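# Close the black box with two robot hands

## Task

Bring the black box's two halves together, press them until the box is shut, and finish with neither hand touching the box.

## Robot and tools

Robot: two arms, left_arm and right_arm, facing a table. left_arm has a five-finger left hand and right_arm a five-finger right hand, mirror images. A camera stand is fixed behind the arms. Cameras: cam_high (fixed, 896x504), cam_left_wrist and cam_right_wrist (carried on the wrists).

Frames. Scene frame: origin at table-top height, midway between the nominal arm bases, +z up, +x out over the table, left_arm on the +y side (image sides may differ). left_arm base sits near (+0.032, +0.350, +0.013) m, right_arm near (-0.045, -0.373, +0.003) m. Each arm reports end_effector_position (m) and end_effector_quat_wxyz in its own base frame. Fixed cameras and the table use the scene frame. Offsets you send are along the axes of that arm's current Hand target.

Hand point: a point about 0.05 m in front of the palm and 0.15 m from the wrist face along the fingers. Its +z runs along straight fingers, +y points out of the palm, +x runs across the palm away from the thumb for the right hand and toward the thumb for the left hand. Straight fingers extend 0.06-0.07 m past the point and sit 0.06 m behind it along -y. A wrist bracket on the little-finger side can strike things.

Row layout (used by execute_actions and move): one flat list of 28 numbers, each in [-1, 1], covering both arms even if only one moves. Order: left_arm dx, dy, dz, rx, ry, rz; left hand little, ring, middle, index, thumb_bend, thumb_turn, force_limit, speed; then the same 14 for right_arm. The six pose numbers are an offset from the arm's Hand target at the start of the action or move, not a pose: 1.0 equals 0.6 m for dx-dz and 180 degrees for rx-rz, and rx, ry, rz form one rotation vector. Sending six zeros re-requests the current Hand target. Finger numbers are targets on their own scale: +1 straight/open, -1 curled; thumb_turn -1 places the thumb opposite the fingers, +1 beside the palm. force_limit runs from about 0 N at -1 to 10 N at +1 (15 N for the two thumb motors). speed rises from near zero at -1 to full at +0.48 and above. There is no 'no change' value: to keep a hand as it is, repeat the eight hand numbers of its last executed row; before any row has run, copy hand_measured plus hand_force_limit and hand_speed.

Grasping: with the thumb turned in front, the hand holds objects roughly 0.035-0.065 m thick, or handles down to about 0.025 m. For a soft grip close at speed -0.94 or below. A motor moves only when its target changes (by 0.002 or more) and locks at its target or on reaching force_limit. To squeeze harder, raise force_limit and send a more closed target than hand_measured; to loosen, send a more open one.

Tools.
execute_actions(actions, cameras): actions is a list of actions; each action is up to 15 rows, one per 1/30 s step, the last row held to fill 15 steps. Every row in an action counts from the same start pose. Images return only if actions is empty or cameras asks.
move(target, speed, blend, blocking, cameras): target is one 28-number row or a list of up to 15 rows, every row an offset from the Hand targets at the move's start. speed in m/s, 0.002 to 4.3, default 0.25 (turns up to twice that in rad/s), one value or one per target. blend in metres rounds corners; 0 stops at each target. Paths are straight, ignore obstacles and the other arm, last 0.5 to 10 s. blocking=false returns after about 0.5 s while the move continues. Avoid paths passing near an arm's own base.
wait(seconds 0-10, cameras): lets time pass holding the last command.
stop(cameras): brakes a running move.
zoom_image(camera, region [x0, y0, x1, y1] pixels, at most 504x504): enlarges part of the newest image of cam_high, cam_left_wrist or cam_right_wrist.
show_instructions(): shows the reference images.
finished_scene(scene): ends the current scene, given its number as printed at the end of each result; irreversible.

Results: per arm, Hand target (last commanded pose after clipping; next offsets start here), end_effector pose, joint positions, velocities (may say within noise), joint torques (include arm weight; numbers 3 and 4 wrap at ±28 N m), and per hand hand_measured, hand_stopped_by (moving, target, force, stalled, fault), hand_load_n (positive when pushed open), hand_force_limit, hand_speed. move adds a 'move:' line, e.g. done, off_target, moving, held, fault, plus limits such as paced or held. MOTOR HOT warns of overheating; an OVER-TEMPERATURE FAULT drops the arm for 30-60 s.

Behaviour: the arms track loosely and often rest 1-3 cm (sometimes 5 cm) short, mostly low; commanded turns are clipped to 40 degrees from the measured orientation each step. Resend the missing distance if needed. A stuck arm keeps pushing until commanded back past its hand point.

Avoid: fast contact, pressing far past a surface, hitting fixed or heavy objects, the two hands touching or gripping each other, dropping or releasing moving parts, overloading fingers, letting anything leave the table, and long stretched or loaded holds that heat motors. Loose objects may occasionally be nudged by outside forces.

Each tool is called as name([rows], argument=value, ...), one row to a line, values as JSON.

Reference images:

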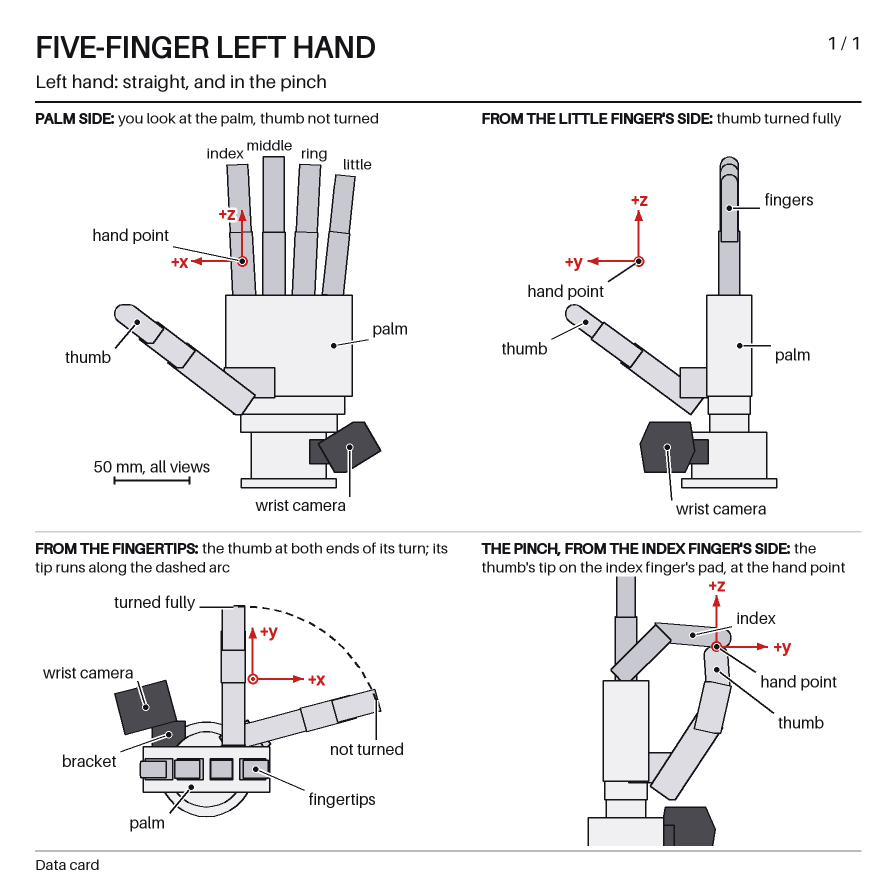

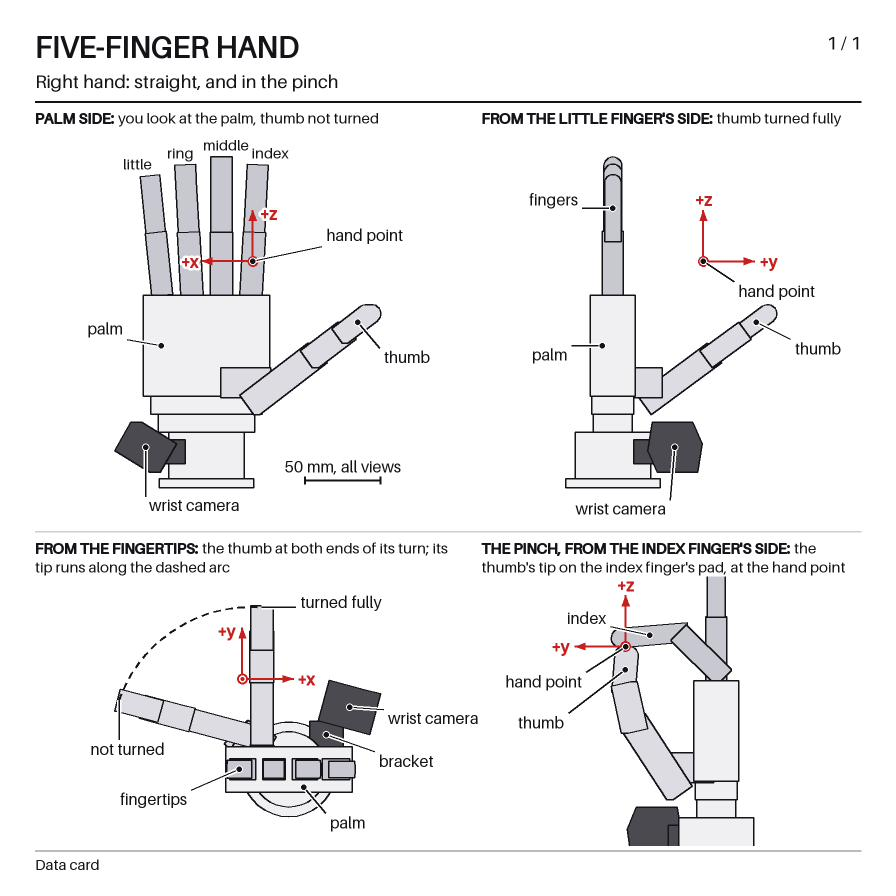

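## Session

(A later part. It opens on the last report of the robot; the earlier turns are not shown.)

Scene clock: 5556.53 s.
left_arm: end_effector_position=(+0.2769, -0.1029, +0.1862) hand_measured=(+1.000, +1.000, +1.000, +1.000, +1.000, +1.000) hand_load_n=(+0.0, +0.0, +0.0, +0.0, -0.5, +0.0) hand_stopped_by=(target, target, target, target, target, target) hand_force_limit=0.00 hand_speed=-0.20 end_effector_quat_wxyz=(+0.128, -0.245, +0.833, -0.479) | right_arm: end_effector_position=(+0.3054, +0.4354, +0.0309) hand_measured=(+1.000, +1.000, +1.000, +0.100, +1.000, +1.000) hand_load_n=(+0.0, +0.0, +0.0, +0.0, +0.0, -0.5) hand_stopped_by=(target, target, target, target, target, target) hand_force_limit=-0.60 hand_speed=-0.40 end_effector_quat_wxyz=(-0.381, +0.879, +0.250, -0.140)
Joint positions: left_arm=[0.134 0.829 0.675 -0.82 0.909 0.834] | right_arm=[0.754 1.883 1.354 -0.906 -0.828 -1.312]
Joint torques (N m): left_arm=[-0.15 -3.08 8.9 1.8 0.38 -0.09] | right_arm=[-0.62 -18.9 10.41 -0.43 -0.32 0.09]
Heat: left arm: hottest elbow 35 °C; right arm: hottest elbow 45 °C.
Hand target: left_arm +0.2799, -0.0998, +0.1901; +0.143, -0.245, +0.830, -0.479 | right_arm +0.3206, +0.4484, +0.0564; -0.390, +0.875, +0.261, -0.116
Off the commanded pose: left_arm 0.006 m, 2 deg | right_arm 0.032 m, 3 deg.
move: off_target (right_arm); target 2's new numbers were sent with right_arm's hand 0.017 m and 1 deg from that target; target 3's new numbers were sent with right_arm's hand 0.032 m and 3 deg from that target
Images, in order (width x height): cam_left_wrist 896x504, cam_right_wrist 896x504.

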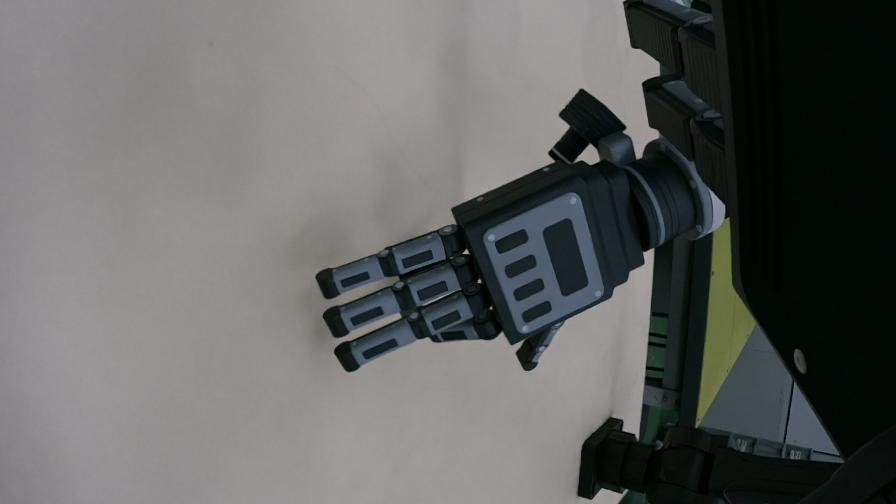

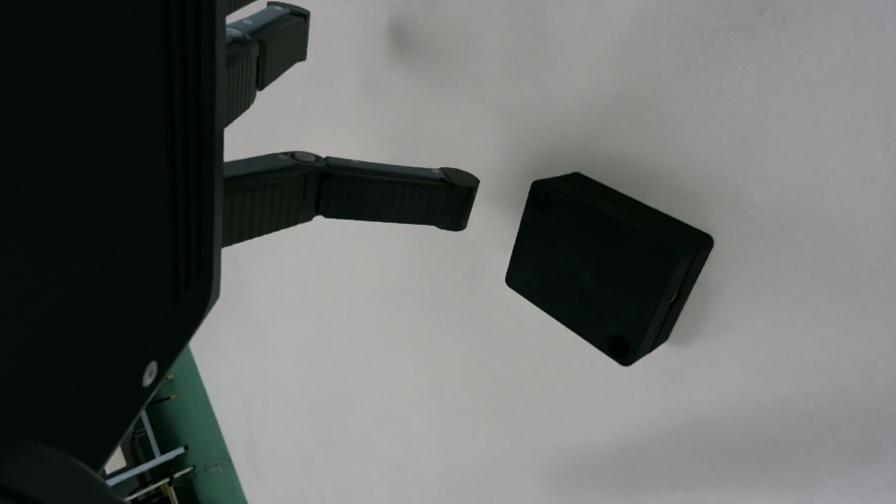

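move([
  [0,0,0,0,0,0,1,1,1,1,1,1,0,-0.2,0,-0.0867,-0.0781,0,0,0,1,1,1,1,1,1,-0.6,-0.2],
  [0,0,0,0,0,0,1,1,1,1,1,1,0,-0.2,-0.0258,-0.0085,-0.1862,-0.2667,0,0,1,1,1,1,1,-1,-0.6,-0.2],
], speed=0.2, cameras=["cam_right_wrist", "cam_left_wrist"])

Scene clock: 5591.33 s.
left_arm: end_effector_position=(+0.2769, -0.1029, +0.1862) hand_measured=(+1.000, +1.000, +1.000, +1.000, +1.000, +1.000) hand_load_n=(+0.0, +0.0, +0.0, +0.0, +0.0, -0.5) hand_stopped_by=(target, target, target, target, target, target) hand_force_limit=0.00 hand_speed=-0.20 end_effector_quat_wxyz=(+0.128, -0.245, +0.833, -0.479) | right_arm: end_effector_position=(+0.3431, +0.3606, +0.1284) hand_measured=(+1.000, +1.000, +1.000, +1.000, +1.000, -1.000) hand_load_n=(+0.0, +0.0, +0.0, +0.0, +0.0, +0.0) hand_stopped_by=(target, target, target, target, target, target) hand_force_limit=-0.60 hand_speed=-0.20 end_effector_quat_wxyz=(+0.003, +0.957, +0.290, -0.008)
Joint positions: left_arm=[0.134 0.829 0.675 -0.82 0.909 0.834] | right_arm=[0.905 1.805 1.575 -1.356 -0.004 -1.255]
Joint torques (N m): left_arm=[0.21 -2.96 8.9 1.84 0.39 -0.07] | right_arm=[-0.38 -15.09 11.22 -0.53 0.29 0.22]
Heat: left arm: hottest elbow 35 °C; right arm: hottest elbow 49 °C.
Hand target: left_arm +0.2799, -0.0998, +0.1901; +0.143, -0.245, +0.830, -0.479 | right_arm +0.3512, +0.3731, +0.1349; +0.000, +0.958, +0.286, +0.000
Off the commanded pose: left_arm 0.006 m, 2 deg | right_arm 0.016 m, 1 deg.
move: off_target (right_arm); target 2's new numbers were sent with right_arm's hand 0.016 m and 1 deg from that target
Images, in order (width x height): cam_left_wrist 896x504, cam_right_wrist 896x504.

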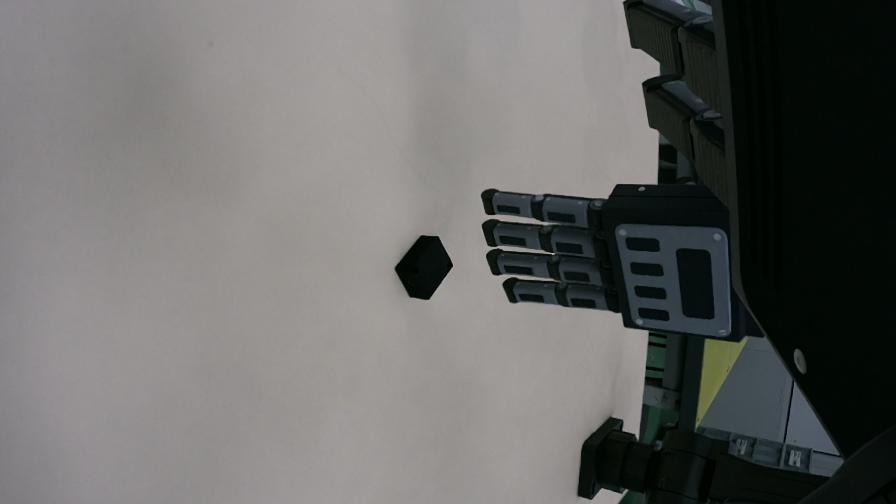

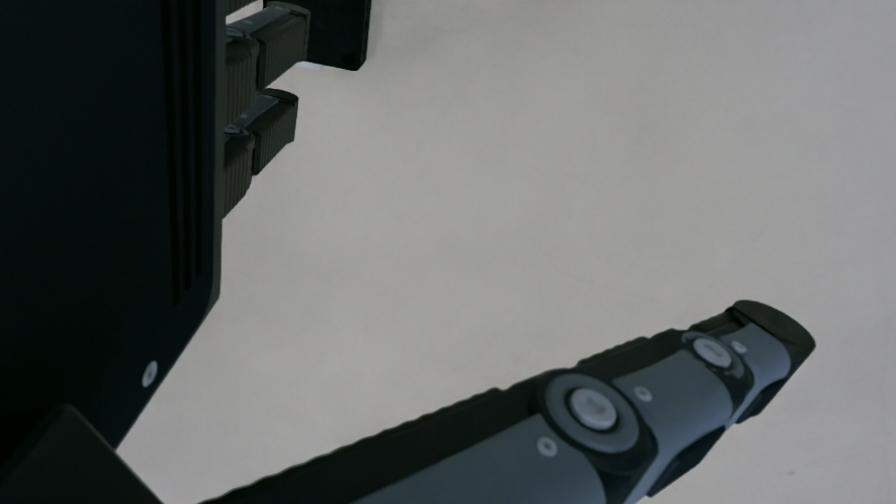

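move(target=[0,0,0,0,0,0,1,1,1,1,1,1,0,-0.2,0.0300,-0.0068,0.0557,0,0,0,1,1,1,1,1,-1,-0.6,-0.2], speed=0.1, cameras=["cam_right_wrist", "cam_left_wrist"])

zoom_image(camera="cam_right_wrist", region=[220, 0, 420, 140])

zoom_image(camera="cam_left_wrist", region=[380, 200, 560, 340])

Scene clock: 5613.27 s.
left_arm: end_effector_position=(+0.2769, -0.1029, +0.1862) hand_measured=(+1.000, +1.000, +1.000, +1.000, +1.000, +1.000) hand_load_n=(+0.0, +0.0, +0.0, +0.0, +0.0, +0.0) hand_stopped_by=(target, target, target, target, target, target) hand_force_limit=0.00 hand_speed=-0.20 end_effector_quat_wxyz=(+0.128, -0.245, +0.833, -0.479) | right_arm: end_effector_position=(+0.3506, +0.3702, +0.0950) hand_measured=(+1.000, +1.000, +1.000, +1.000, +1.000, -1.000) hand_load_n=(+0.0, +0.0, +0.0, +0.0, +0.0, +0.0) hand_stopped_by=(target, target, target, target, target, target) hand_force_limit=-0.60 hand_speed=-0.20 end_effector_quat_wxyz=(+0.010, +0.957, +0.290, -0.019)
Joint positions: left_arm=[0.134 0.829 0.675 -0.82 0.909 0.834] | right_arm=[0.905 1.878 1.587 -1.322 -0.004 -1.255]
Joint torques (N m): left_arm=[-0.03 -3.14 8.99 1.7 0.35 -0.09] | right_arm=[-0.26 -16.26 10.91 0.18 0.28 0.18]
Heat: left arm: hottest elbow 35 °C; right arm: hottest elbow 51 °C.
Hand target: left_arm +0.2799, -0.0998, +0.1901; +0.143, -0.245, +0.830, -0.479 | right_arm +0.3641, +0.3865, +0.1015; +0.000, +0.958, +0.286, +0.001
Off the commanded pose: left_arm 0.006 m, 2 deg | right_arm 0.022 m, 3 deg.
move: off_target (right_arm)
Images, in order (width x height): cam_left_wrist 896x504, cam_right_wrist 896x504.

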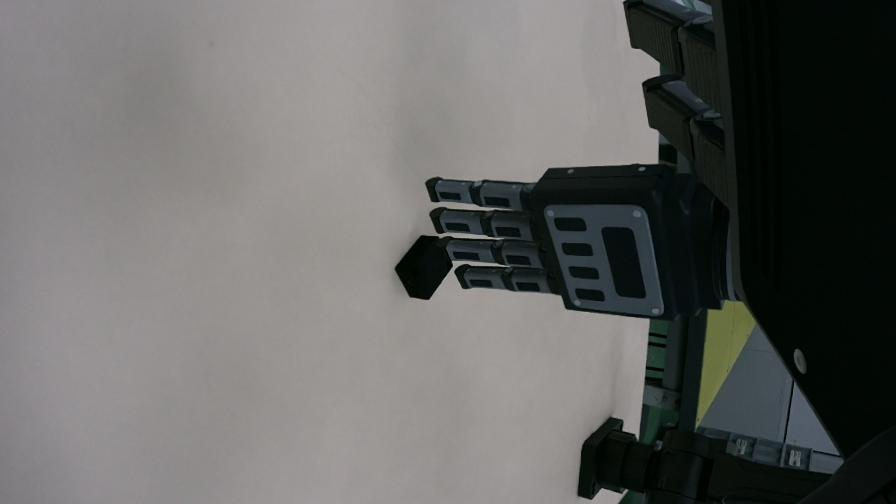

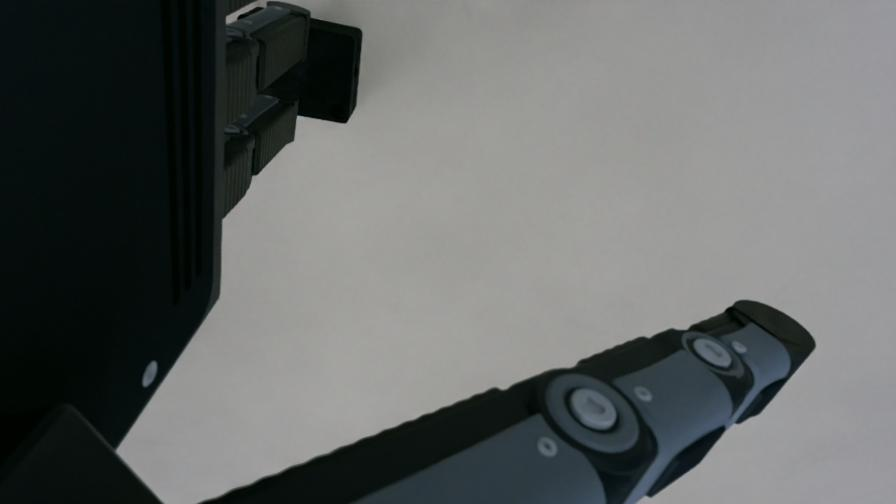

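Scaled by 2.520 from the camera's 896x504 image, which has a finer 1280x720 frame.

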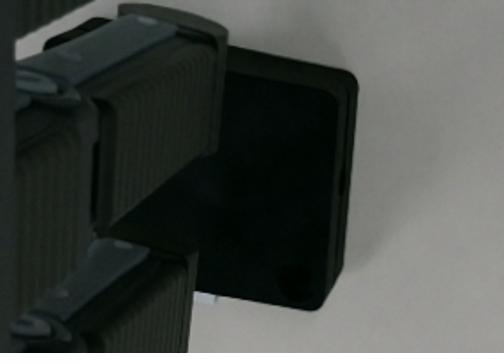

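Scaled by 2.800 from the camera's 896x504 image, which has a finer 1280x720 frame.

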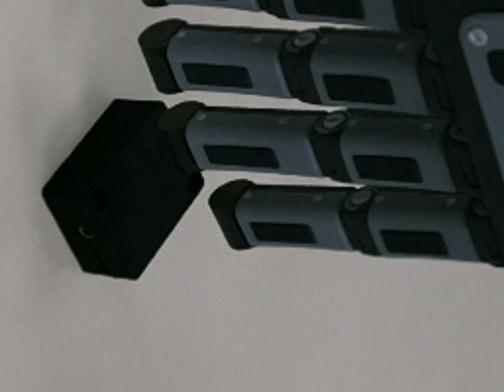

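move(target=[0,0,0,0,0,0,1,1,1,1,1,1,0,-0.2,0.0090,0,0.0130,0,0,0,1,1,1,1,1,-1,-0.6,-0.2], speed=0.06, cameras=["cam_right_wrist"])

zoom_image(camera="cam_right_wrist", region=[220, 0, 420, 160])

Scene clock: 5639.53 s.
left_arm: end_effector_position=(+0.2769, -0.1029, +0.1862) hand_measured=(+1.000, +1.000, +1.000, +1.000, +1.000, +1.000) hand_load_n=(+0.0, -0.5, +0.0, +0.0, +0.0, +0.0) hand_stopped_by=(target, target, target, target, target, target) hand_force_limit=0.00 hand_speed=-0.20 end_effector_quat_wxyz=(+0.128, -0.245, +0.833, -0.479) | right_arm: end_effector_position=(+0.3536, +0.3741, +0.0895) hand_measured=(+1.000, +1.000, +1.000, +1.000, +1.000, -1.000) hand_load_n=(+0.5, -0.5, +0.0, +0.0, +0.0, +0.0) hand_stopped_by=(target, target, target, target, target, target) hand_force_limit=-0.60 hand_speed=-0.20 end_effector_quat_wxyz=(+0.009, +0.957, +0.290, -0.017)
Joint positions: left_arm=[0.134 0.829 0.675 -0.82 0.909 0.834] | right_arm=[0.905 1.892 1.593 -1.31 -0.004 -1.255]
Joint torques (N m): left_arm=[-0.38 -3.14 8.96 1.7 0.38 -0.05] | right_arm=[-0.85 -16.03 11.15 0.17 0.32 0.16]
Heat: left arm: hottest elbow 35 °C; right arm: hottest elbow 49 °C.
Hand target: left_arm +0.2799, -0.0998, +0.1901; +0.143, -0.245, +0.830, -0.479 | right_arm +0.3686, +0.3895, +0.0937; +0.000, +0.958, +0.286, +0.001
Off the commanded pose: left_arm 0.006 m, 2 deg | right_arm 0.022 m, 2 deg.
move: off_target (right_arm)
Images, in order (width x height): cam_right_wrist 896x504.

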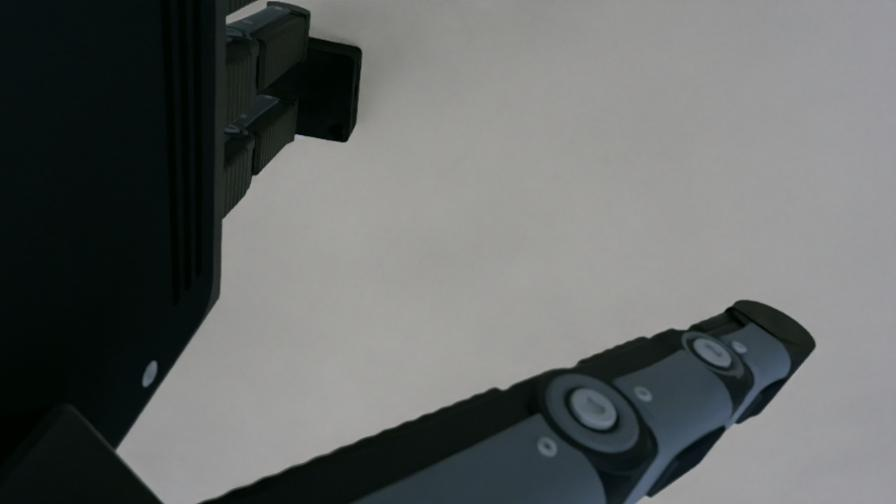

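Scaled by 2.520 from the camera's 896x504 image, which has a finer 1280x720 frame.

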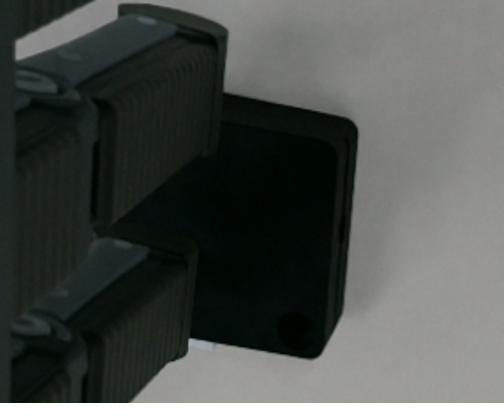

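move(target=[0,0,0,0,0,0,1,1,1,1,1,1,0,-0.2,0,0,0.0230,0,0,0,1,1,1,1,1,-1,-0.6,-0.2], speed=0.04, cameras=["cam_right_wrist"])

zoom_image(camera="cam_right_wrist", region=[220, 0, 420, 160])

Scene clock: 5654.00 s.
left_arm: end_effector_position=(+0.2769, -0.1029, +0.1862) hand_measured=(+1.000, +1.000, +1.000, +1.000, +1.000, +1.000) hand_load_n=(+0.0, +0.0, +0.0, +0.0, +0.0, +0.0) hand_stopped_by=(target, target, target, target, target, target) hand_force_limit=0.00 hand_speed=-0.20 end_effector_quat_wxyz=(+0.128, -0.245, +0.833, -0.479) | right_arm: end_effector_position=(+0.3585, +0.3803, +0.0824) hand_measured=(+1.000, +1.000, +1.000, +1.000, +1.000, -1.000) hand_load_n=(+0.0, +0.0, +0.0, +0.0, +0.0, +0.0) hand_stopped_by=(target, target, target, target, target, target) hand_force_limit=-0.60 hand_speed=-0.20 end_effector_quat_wxyz=(+0.003, +0.957, +0.290, -0.009)
Joint positions: left_arm=[0.134 0.829 0.675 -0.82 0.909 0.834] | right_arm=[0.905 1.903 1.593 -1.279 -0.004 -1.255]
Joint torques (N m): left_arm=[-0.03 -3.08 8.85 1.76 0.36 -0.05] | right_arm=[-0.85 -16.09 9.69 0.23 0.29 0.15]
Heat: left arm: hottest elbow 35 °C; right arm: hottest elbow 49 °C.
Hand target: left_arm +0.2799, -0.0998, +0.1901; +0.143, -0.245, +0.830, -0.479 | right_arm +0.3686, +0.3895, +0.0799; +0.000, +0.958, +0.286, +0.001
Off the commanded pose: left_arm 0.006 m, 2 deg | right_arm 0.014 m, 1 deg.
move: off_target (right_arm)
Images, in order (width x height): cam_right_wrist 896x504.

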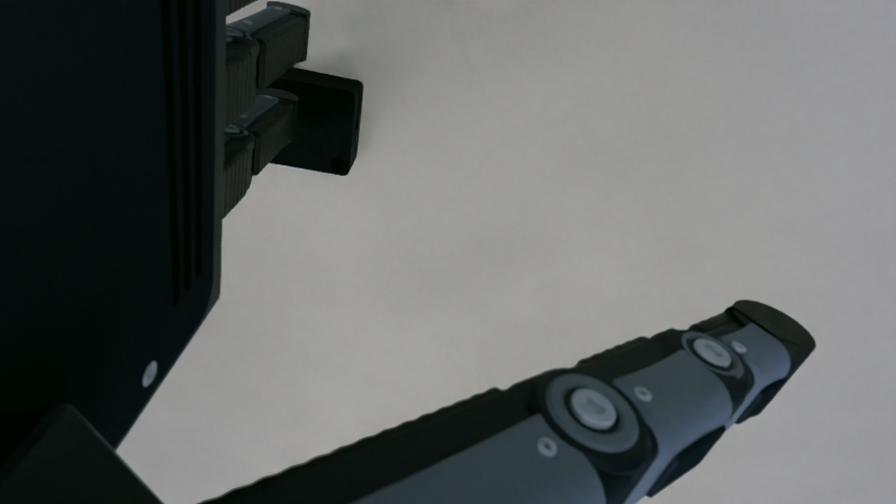

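Scaled by 2.520 from the camera's 896x504 image, which has a finer 1280x720 frame.

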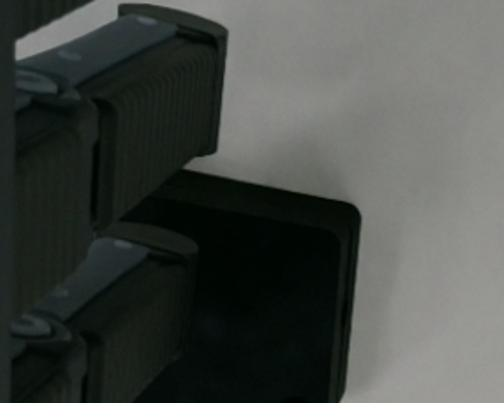

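move([
  [0,0,0,0,0,0,1,1,1,1,1,1,0,-0.2,-0.0250,0.0067,-0.0333,0,0,0,1,1,1,1,1,-1,-0.6,-0.2],
  [0,0,0,0,0,0,1,1,1,1,1,1,0,-0.2,-0.0150,0.0067,-0.0017,0,0,0,1,1,1,1,1,-1,-0.6,-0.2],
], speed=0.06, cameras=["cam_right_wrist"])

zoom_image(camera="cam_right_wrist", region=[220, 0, 420, 200])

Scene clock: 5671.33 s.
left_arm: end_effector_position=(+0.2769, -0.1029, +0.1862) hand_measured=(+1.000, +1.000, +1.000, +1.000, +1.000, +1.000) hand_load_n=(+0.0, +0.0, +0.0, -0.5, +0.0, -0.5) hand_stopped_by=(target, target, target, target, target, target) hand_force_limit=0.00 hand_speed=-0.20 end_effector_quat_wxyz=(+0.128, -0.245, +0.833, -0.479) | right_arm: end_effector_position=(+0.3579, +0.3796, +0.0790) hand_measured=(+1.000, +1.000, +1.000, +1.000, +1.000, -1.000) hand_load_n=(+0.0, +0.0, +0.0, +0.0, +0.0, +0.0) hand_stopped_by=(target, target, target, target, target, target) hand_force_limit=-0.60 hand_speed=-0.20 end_effector_quat_wxyz=(+0.003, +0.957, +0.290, -0.008)
Joint positions: left_arm=[0.134 0.829 0.675 -0.82 0.909 0.834] | right_arm=[0.905 1.903 1.584 -1.269 -0.004 -1.255]
Joint torques (N m): left_arm=[-0.26 -3.31 8.95 1.78 0.37 -0.06] | right_arm=[-1.03 -18.26 7.66 0.18 0.29 0.13]
Heat: left arm: hottest elbow 35 °C; right arm: hottest elbow 48 °C.
Hand target: left_arm +0.2799, -0.0998, +0.1901; +0.143, -0.245, +0.830, -0.479 | right_arm +0.3633, +0.3812, +0.0809; +0.000, +0.958, +0.286, +0.001
Off the commanded pose: left_arm 0.006 m, 2 deg | right_arm 0.006 m, 1 deg.
move: done
Images, in order (width x height): cam_right_wrist 896x504.

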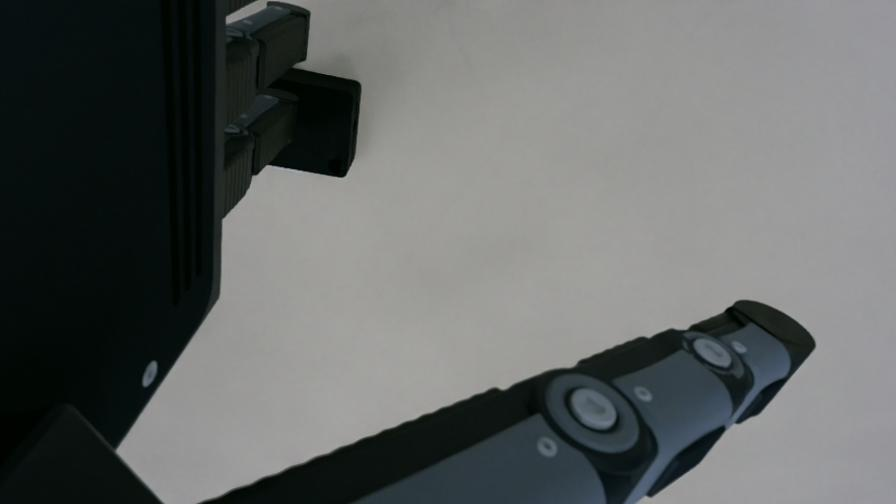

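Scaled by 2.520 from the camera's 896x504 image, which has a finer 1280x720 frame.

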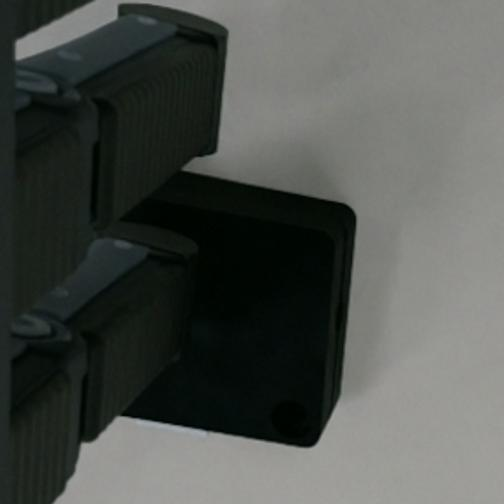

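move([
  [0,0,0,0,0,0,1,1,1,1,1,1,0,-0.2,0,0,-0.0417,0,0,0,1,1,1,1,1,-1,-0.6,-0.2],
  [0,0,0,0,0,0,1,1,1,1,1,1,0,-0.2,-0.0333,0.005,-0.0417,0,0,0,1,1,1,1,1,-1,-0.6,-0.2],
  [0,0,0,0,0,0,1,1,1,1,1,1,0,-0.2,-0.0160,0.005,-0.005,0,0,0,1,1,1,1,1,-1,-0.6,-0.2],
], speed=0.06, cameras=["cam_right_wrist"])

zoom_image(camera="cam_right_wrist", region=[220, 0, 420, 200])

Scene clock: 5681.07 s.
left_arm: end_effector_position=(+0.2769, -0.1029, +0.1862) hand_measured=(+1.000, +1.000, +1.000, +1.000, +1.000, +1.000) hand_load_n=(+0.0, +0.0, +0.0, +0.0, +0.0, -0.5) hand_stopped_by=(target, target, target, target, target, target) hand_force_limit=0.00 hand_speed=-0.20 end_effector_quat_wxyz=(+0.128, -0.245, +0.833, -0.479) | right_arm: end_effector_position=(+0.3520, +0.3720, +0.0894) hand_measured=(+1.000, +1.000, +1.000, +1.000, +1.000, -1.000) hand_load_n=(+0.0, +0.0, +0.0, +0.0, +0.0, +0.0) hand_stopped_by=(target, target, target, target, target, target) hand_force_limit=-0.60 hand_speed=-0.20 end_effector_quat_wxyz=(-0.001, +0.957, +0.290, -0.002)
Joint positions: left_arm=[0.134 0.829 0.675 -0.82 0.909 0.834] | right_arm=[0.905 1.86 1.55 -1.264 -0.004 -1.255]
Joint torques (N m): left_arm=[0.21 -2.84 8.95 1.73 0.37 -0.04] | right_arm=[-0.79 -16.44 7.58 0.34 0.29 0.14]
Heat: left arm: hottest elbow 35 °C; right arm: hottest elbow 48 °C.
Hand target: left_arm +0.2799, -0.0998, +0.1901; +0.143, -0.245, +0.830, -0.479 | right_arm +0.3569, +0.3733, +0.0839; +0.000, +0.958, +0.286, +0.000
Off the commanded pose: left_arm 0.006 m, 2 deg | right_arm 0.007 m, 1 deg.
move: done
Images, in order (width x height): cam_right_wrist 896x504.

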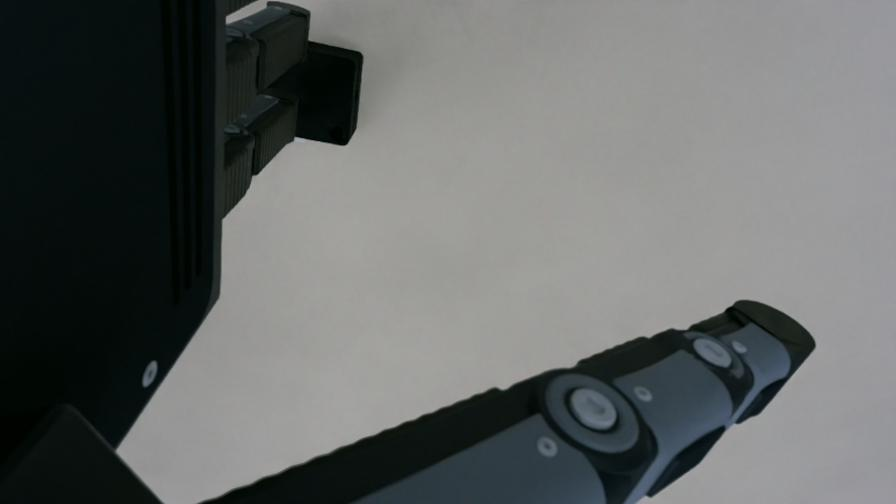

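Scaled by 2.520 from the camera's 896x504 image, which has a finer 1280x720 frame.

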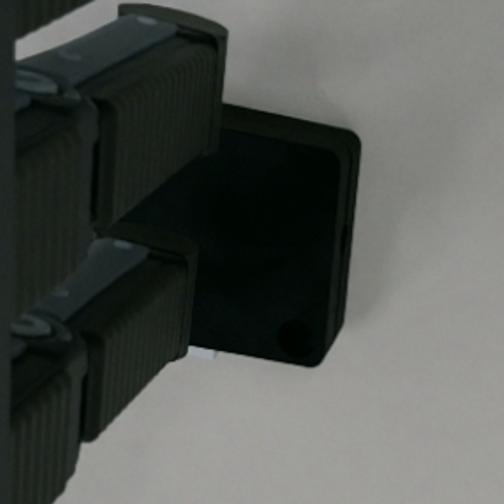

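move(target=[0,0,0,0,0,0,1,1,1,1,1,1,0,-0.2,0,0,0.0250,0,0,0,1,1,1,1,1,-1,-0.6,-0.2], speed=0.04, cameras=["cam_right_wrist"])

zoom_image(camera="cam_right_wrist", region=[220, 0, 420, 200])

Scene clock: 5692.47 s.
left_arm: end_effector_position=(+0.2769, -0.1029, +0.1862) hand_measured=(+1.000, +1.000, +1.000, +1.000, +1.000, +1.000) hand_load_n=(+0.0, +0.0, +0.0, -0.5, +0.0, +0.0) hand_stopped_by=(target, target, target, target, target, target) hand_force_limit=0.00 hand_speed=-0.20 end_effector_quat_wxyz=(+0.128, -0.245, +0.833, -0.479) | right_arm: end_effector_position=(+0.3519, +0.3719, +0.0793) hand_measured=(+1.000, +1.000, +1.000, +1.000, +1.000, -1.000) hand_load_n=(+0.0, +0.0, +0.0, +0.0, +0.0, +0.0) hand_stopped_by=(target, target, target, target, target, target) hand_force_limit=-0.60 hand_speed=-0.20 end_effector_quat_wxyz=(-0.004, +0.957, +0.290, +0.001)
Joint positions: left_arm=[0.134 0.829 0.675 -0.82 0.909 0.834] | right_arm=[0.905 1.862 1.526 -1.229 -0.004 -1.255]
Joint torques (N m): left_arm=[0.03 -2.55 9.02 1.72 0.38 -0.07] | right_arm=[-0.5 -15.38 7.66 0.2 0.3 0.15]
Heat: left arm: hottest elbow 35 °C; right arm: hottest elbow 47 °C.
Hand target: left_arm +0.2799, -0.0998, +0.1901; +0.143, -0.245, +0.830, -0.479 | right_arm +0.3569, +0.3734, +0.0689; +0.000, +0.958, +0.286, +0.000
Off the commanded pose: left_arm 0.006 m, 2 deg | right_arm 0.012 m, 1 deg.
move: off_target (right_arm)
Images, in order (width x height): cam_right_wrist 896x504.

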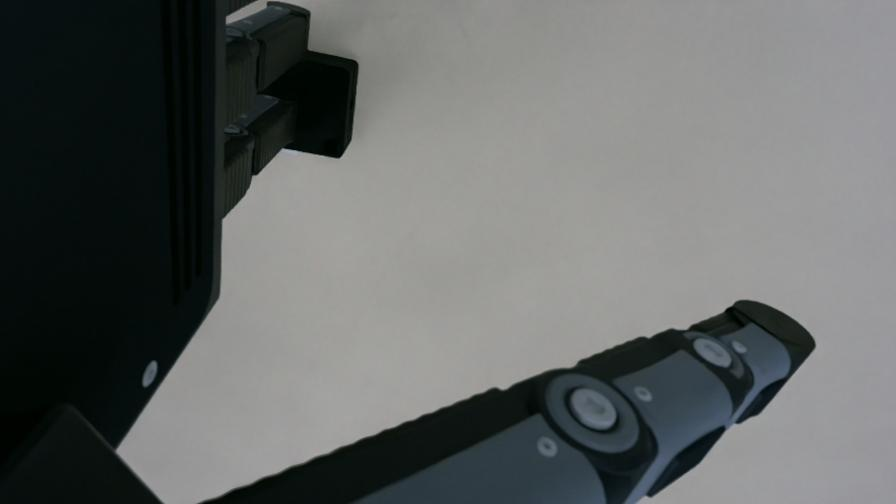

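Scaled by 2.520 from the camera's 896x504 image, which has a finer 1280x720 frame.

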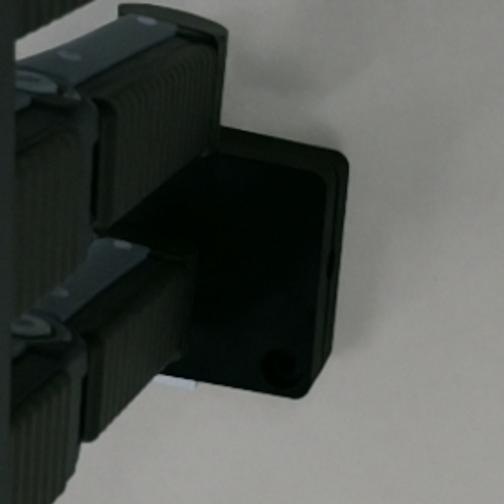

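move(target=[0,0,0,0,0,0,1,1,1,1,1,1,0,-0.2,0,0,0.0230,0,0,0,1,1,1,1,1,-1,-0.6,-0.2], speed=0.05, cameras=["cam_right_wrist"])

zoom_image(camera="cam_right_wrist", region=[220, 0, 420, 200])

Scene clock: 5706.77 s.
left_arm: end_effector_position=(+0.2769, -0.1029, +0.1862) hand_measured=(+1.000, +1.000, +1.000, +1.000, +1.000, +1.000) hand_load_n=(-0.5, +0.0, +0.0, +0.0, -0.5, +0.0) hand_stopped_by=(target, target, target, target, target, target) hand_force_limit=0.00 hand_speed=-0.20 end_effector_quat_wxyz=(+0.128, -0.245, +0.833, -0.479) | right_arm: end_effector_position=(+0.3535, +0.3739, +0.0738) hand_measured=(+1.000, +1.000, +1.000, +1.000, +1.000, -1.000) hand_load_n=(+0.0, +0.0, +0.0, +0.0, +0.0, +0.0) hand_stopped_by=(target, target, target, target, target, target) hand_force_limit=-0.60 hand_speed=-0.20 end_effector_quat_wxyz=(-0.007, +0.957, +0.290, +0.006)
Joint positions: left_arm=[0.134 0.829 0.675 -0.82 0.909 0.834] | right_arm=[0.905 1.865 1.517 -1.205 -0.004 -1.255]
Joint torques (N m): left_arm=[0.03 -2.84 8.9 1.76 0.36 -0.08] | right_arm=[-1.03 -14.92 6.9 0.66 0.28 0.14]
Heat: left arm: hottest elbow 35 °C; right arm: hottest elbow 45 °C.
Hand target: left_arm +0.2799, -0.0998, +0.1901; +0.143, -0.245, +0.830, -0.479 | right_arm +0.3569, +0.3735, +0.0551; +0.000, +0.958, +0.286, +0.001
Off the commanded pose: left_arm 0.006 m, 2 deg | right_arm 0.019 m, 1 deg.
move: off_target (right_arm)
Images, in order (width x height): cam_right_wrist 896x504.

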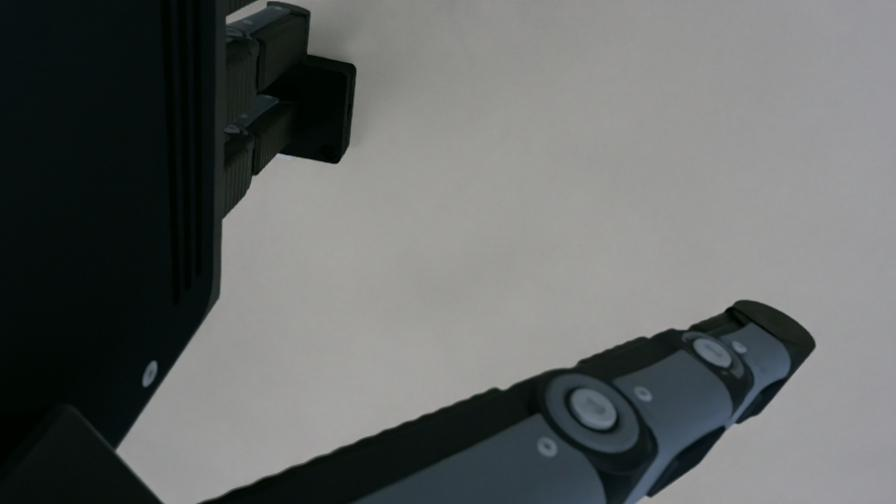

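Scaled by 2.520 from the camera's 896x504 image, which has a finer 1280x720 frame.

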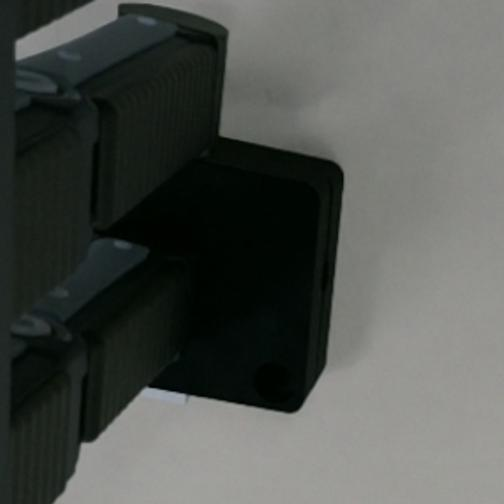

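move(target=[0,0,0,0,0,0,1,1,1,1,1,1,0,-0.2,0,0,0.0130,0,0,0,1,1,1,1,1,-1,-0.6,-0.2], speed=0.05, cameras=["cam_right_wrist", "cam_left_wrist"])

zoom_image(camera="cam_right_wrist", region=[220, 0, 420, 200])

zoom_image(camera="cam_left_wrist", region=[380, 200, 520, 320])

Scene clock: 5726.93 s.
left_arm: end_effector_position=(+0.2769, -0.1029, +0.1862) hand_measured=(+1.000, +1.000, +1.000, +1.000, +1.000, +1.000) hand_load_n=(+0.0, +0.0, +0.0, +0.0, +0.0, +0.0) hand_stopped_by=(target, target, target, target, target, target) hand_force_limit=0.00 hand_speed=-0.20 end_effector_quat_wxyz=(+0.128, -0.245, +0.833, -0.479) | right_arm: end_effector_position=(+0.3533, +0.3736, +0.0727) hand_measured=(+1.000, +1.000, +1.000, +1.000, +1.000, -1.000) hand_load_n=(+0.0, +0.0, +0.0, -0.5, +0.0, +0.0) hand_stopped_by=(target, target, target, target, target, target) hand_force_limit=-0.60 hand_speed=-0.20 end_effector_quat_wxyz=(-0.007, +0.957, +0.290, +0.006)
Joint positions: left_arm=[0.134 0.829 0.675 -0.82 0.909 0.834] | right_arm=[0.905 1.865 1.514 -1.202 -0.004 -1.255]
Joint torques (N m): left_arm=[-0.21 -3.08 8.98 1.72 0.4 -0.08] | right_arm=[-0.67 -14.15 6.3 1.11 0.29 0.14]
Heat: left arm: hottest elbow 35 °C; right arm: hottest elbow 44 °C.
Hand target: left_arm +0.2799, -0.0998, +0.1901; +0.143, -0.245, +0.830, -0.479 | right_arm +0.3569, +0.3734, +0.0473; +0.000, +0.958, +0.286, +0.000
Off the commanded pose: left_arm 0.006 m, 2 deg | right_arm 0.026 m, 1 deg.
move: off_target (right_arm)
Images, in order (width x height): cam_left_wrist 896x504, cam_right_wrist 896x504.

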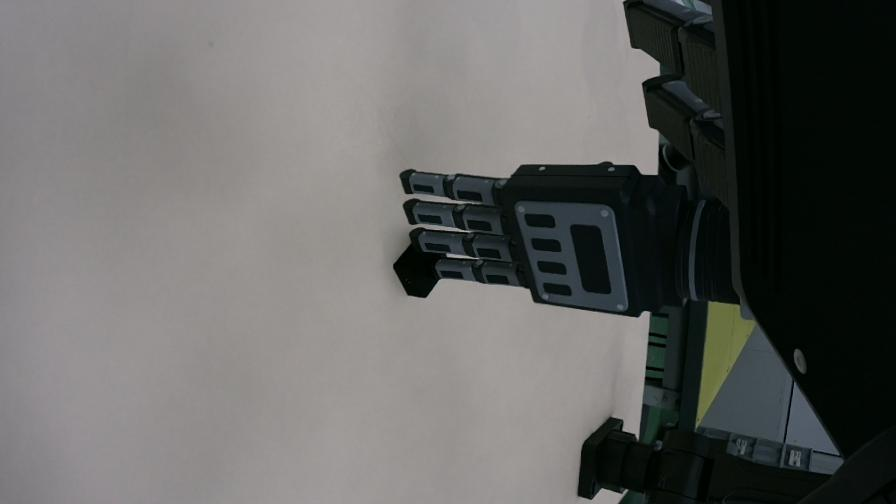

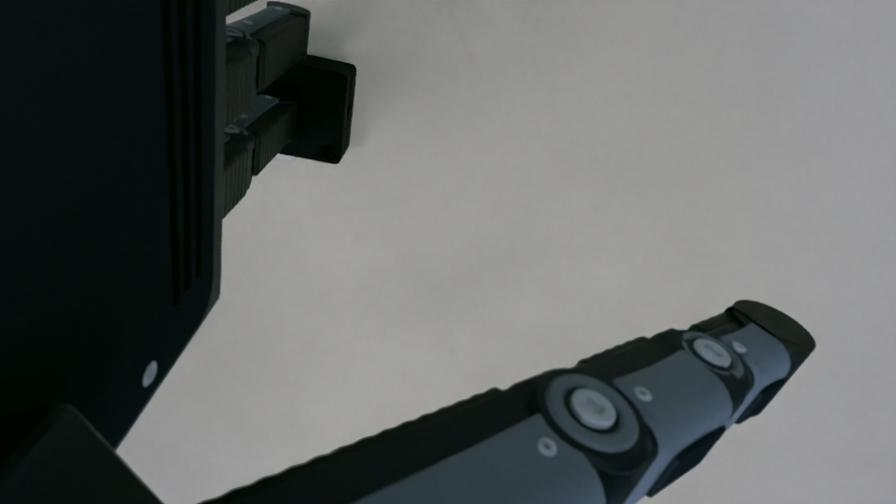

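Scaled by 2.520 from the camera's 896x504 image, which has a finer 1280x720 frame.

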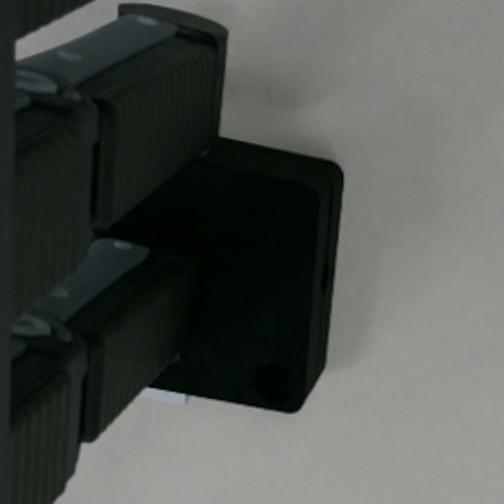

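Scaled by 3.600 from the camera's 896x504 image, which has a finer 1280x720 frame.

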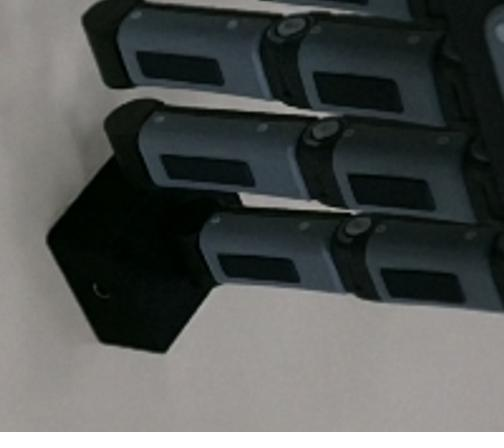

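zoom_image(camera="cam_right_wrist", region=[310, 50, 370, 180])

Scaled by 3.877 from the camera's 896x504 image, which has a finer 1280x720 frame.

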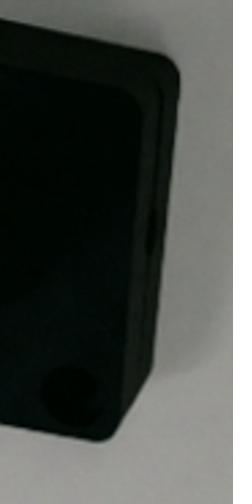

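move([
  [0,0,0,0,0,0,1,1,1,1,1,1,0,-0.2,0,0,-0.0833,0,0,0,1,1,1,1,1,-1,-0.6,-0.2],
  [0,0,0,0,0,0,1,1,1,1,1,1,0,-0.2,-0.0275,0,-0.0833,0,0,0,1,1,1,1,1,-1,-0.6,-0.2],
  [0,0,0,0,0,0,1,1,1,1,1,1,0,-0.2,-0.0142,0,-0.0583,0,0,0,1,1,1,1,1,-1,-0.6,-0.2],
], speed=0.06, cameras=["cam_right_wrist", "cam_left_wrist"])

zoom_image(camera="cam_right_wrist", region=[220, 0, 420, 200])

zoom_image(camera="cam_left_wrist", region=[380, 200, 520, 320])

Scene clock: 5771.13 s.
left_arm: end_effector_position=(+0.2769, -0.1029, +0.1862) hand_measured=(+1.000, +1.000, +1.000, +1.000, +1.000, +1.000) hand_load_n=(+0.0, +0.0, +0.0, +0.0, +0.5, +0.0) hand_stopped_by=(target, target, target, target, target, target) hand_force_limit=0.00 hand_speed=-0.20 end_effector_quat_wxyz=(+0.128, -0.245, +0.833, -0.479) | right_arm: end_effector_position=(+0.3454, +0.3638, +0.0795) hand_measured=(+1.000, +1.000, +1.000, +1.000, +1.000, -1.000) hand_load_n=(+0.0, +0.0, +0.0, +0.0, +0.0, +0.0) hand_stopped_by=(target, target, target, target, target, target) hand_force_limit=-0.60 hand_speed=-0.20 end_effector_quat_wxyz=(+0.004, +0.957, +0.290, -0.010)
Joint positions: left_arm=[0.134 0.829 0.675 -0.82 0.909 0.834] | right_arm=[0.905 1.855 1.514 -1.25 -0.004 -1.253]
Joint torques (N m): left_arm=[0.03 -2.84 9.03 1.76 0.34 -0.05] | right_arm=[-0.62 -17.2 7.82 0.24 0.28 0.18]
Heat: left arm: hottest elbow 35 °C; right arm: hottest elbow 43 °C.
Hand target: left_arm +0.2799, -0.0998, +0.1901; +0.143, -0.245, +0.830, -0.479 | right_arm +0.3497, +0.3687, +0.0823; +0.000, +0.958, +0.286, +0.000
Off the commanded pose: left_arm 0.006 m, 2 deg | right_arm 0.007 m, 1 deg.
move: done
Images, in order (width x height): cam_left_wrist 896x504, cam_right_wrist 896x504.

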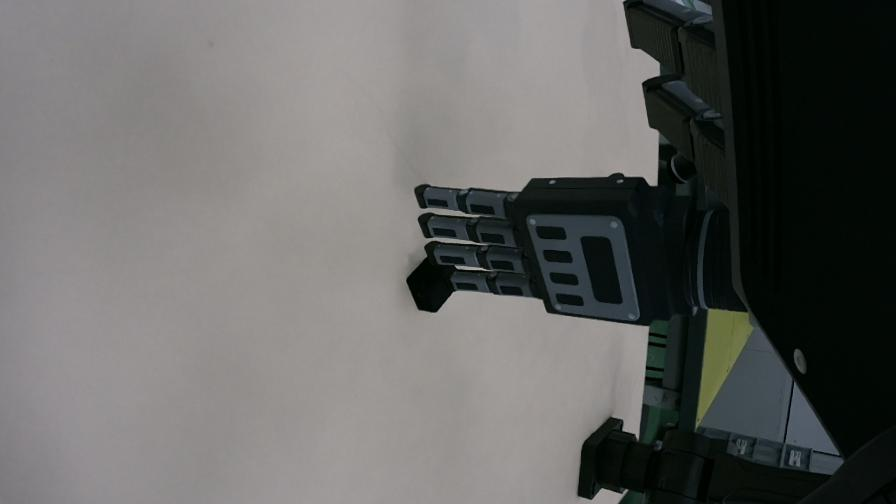

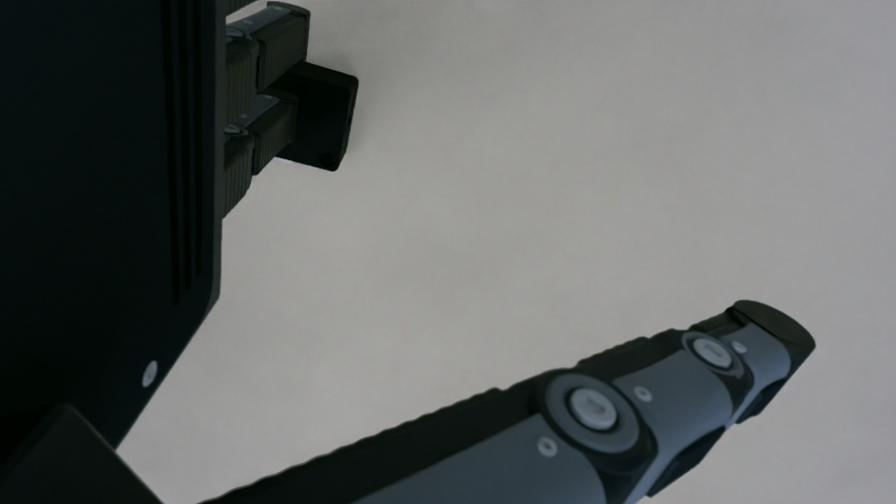

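Scaled by 2.520 from the camera's 896x504 image, which has a finer 1280x720 frame.

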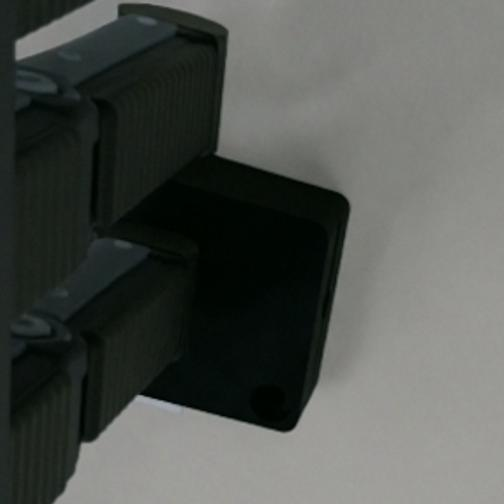

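Scaled by 3.600 from the camera's 896x504 image, which has a finer 1280x720 frame.

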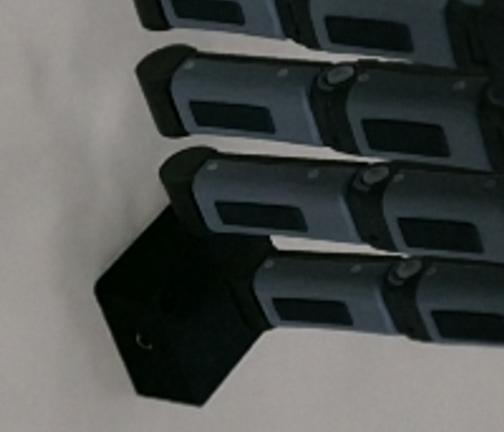

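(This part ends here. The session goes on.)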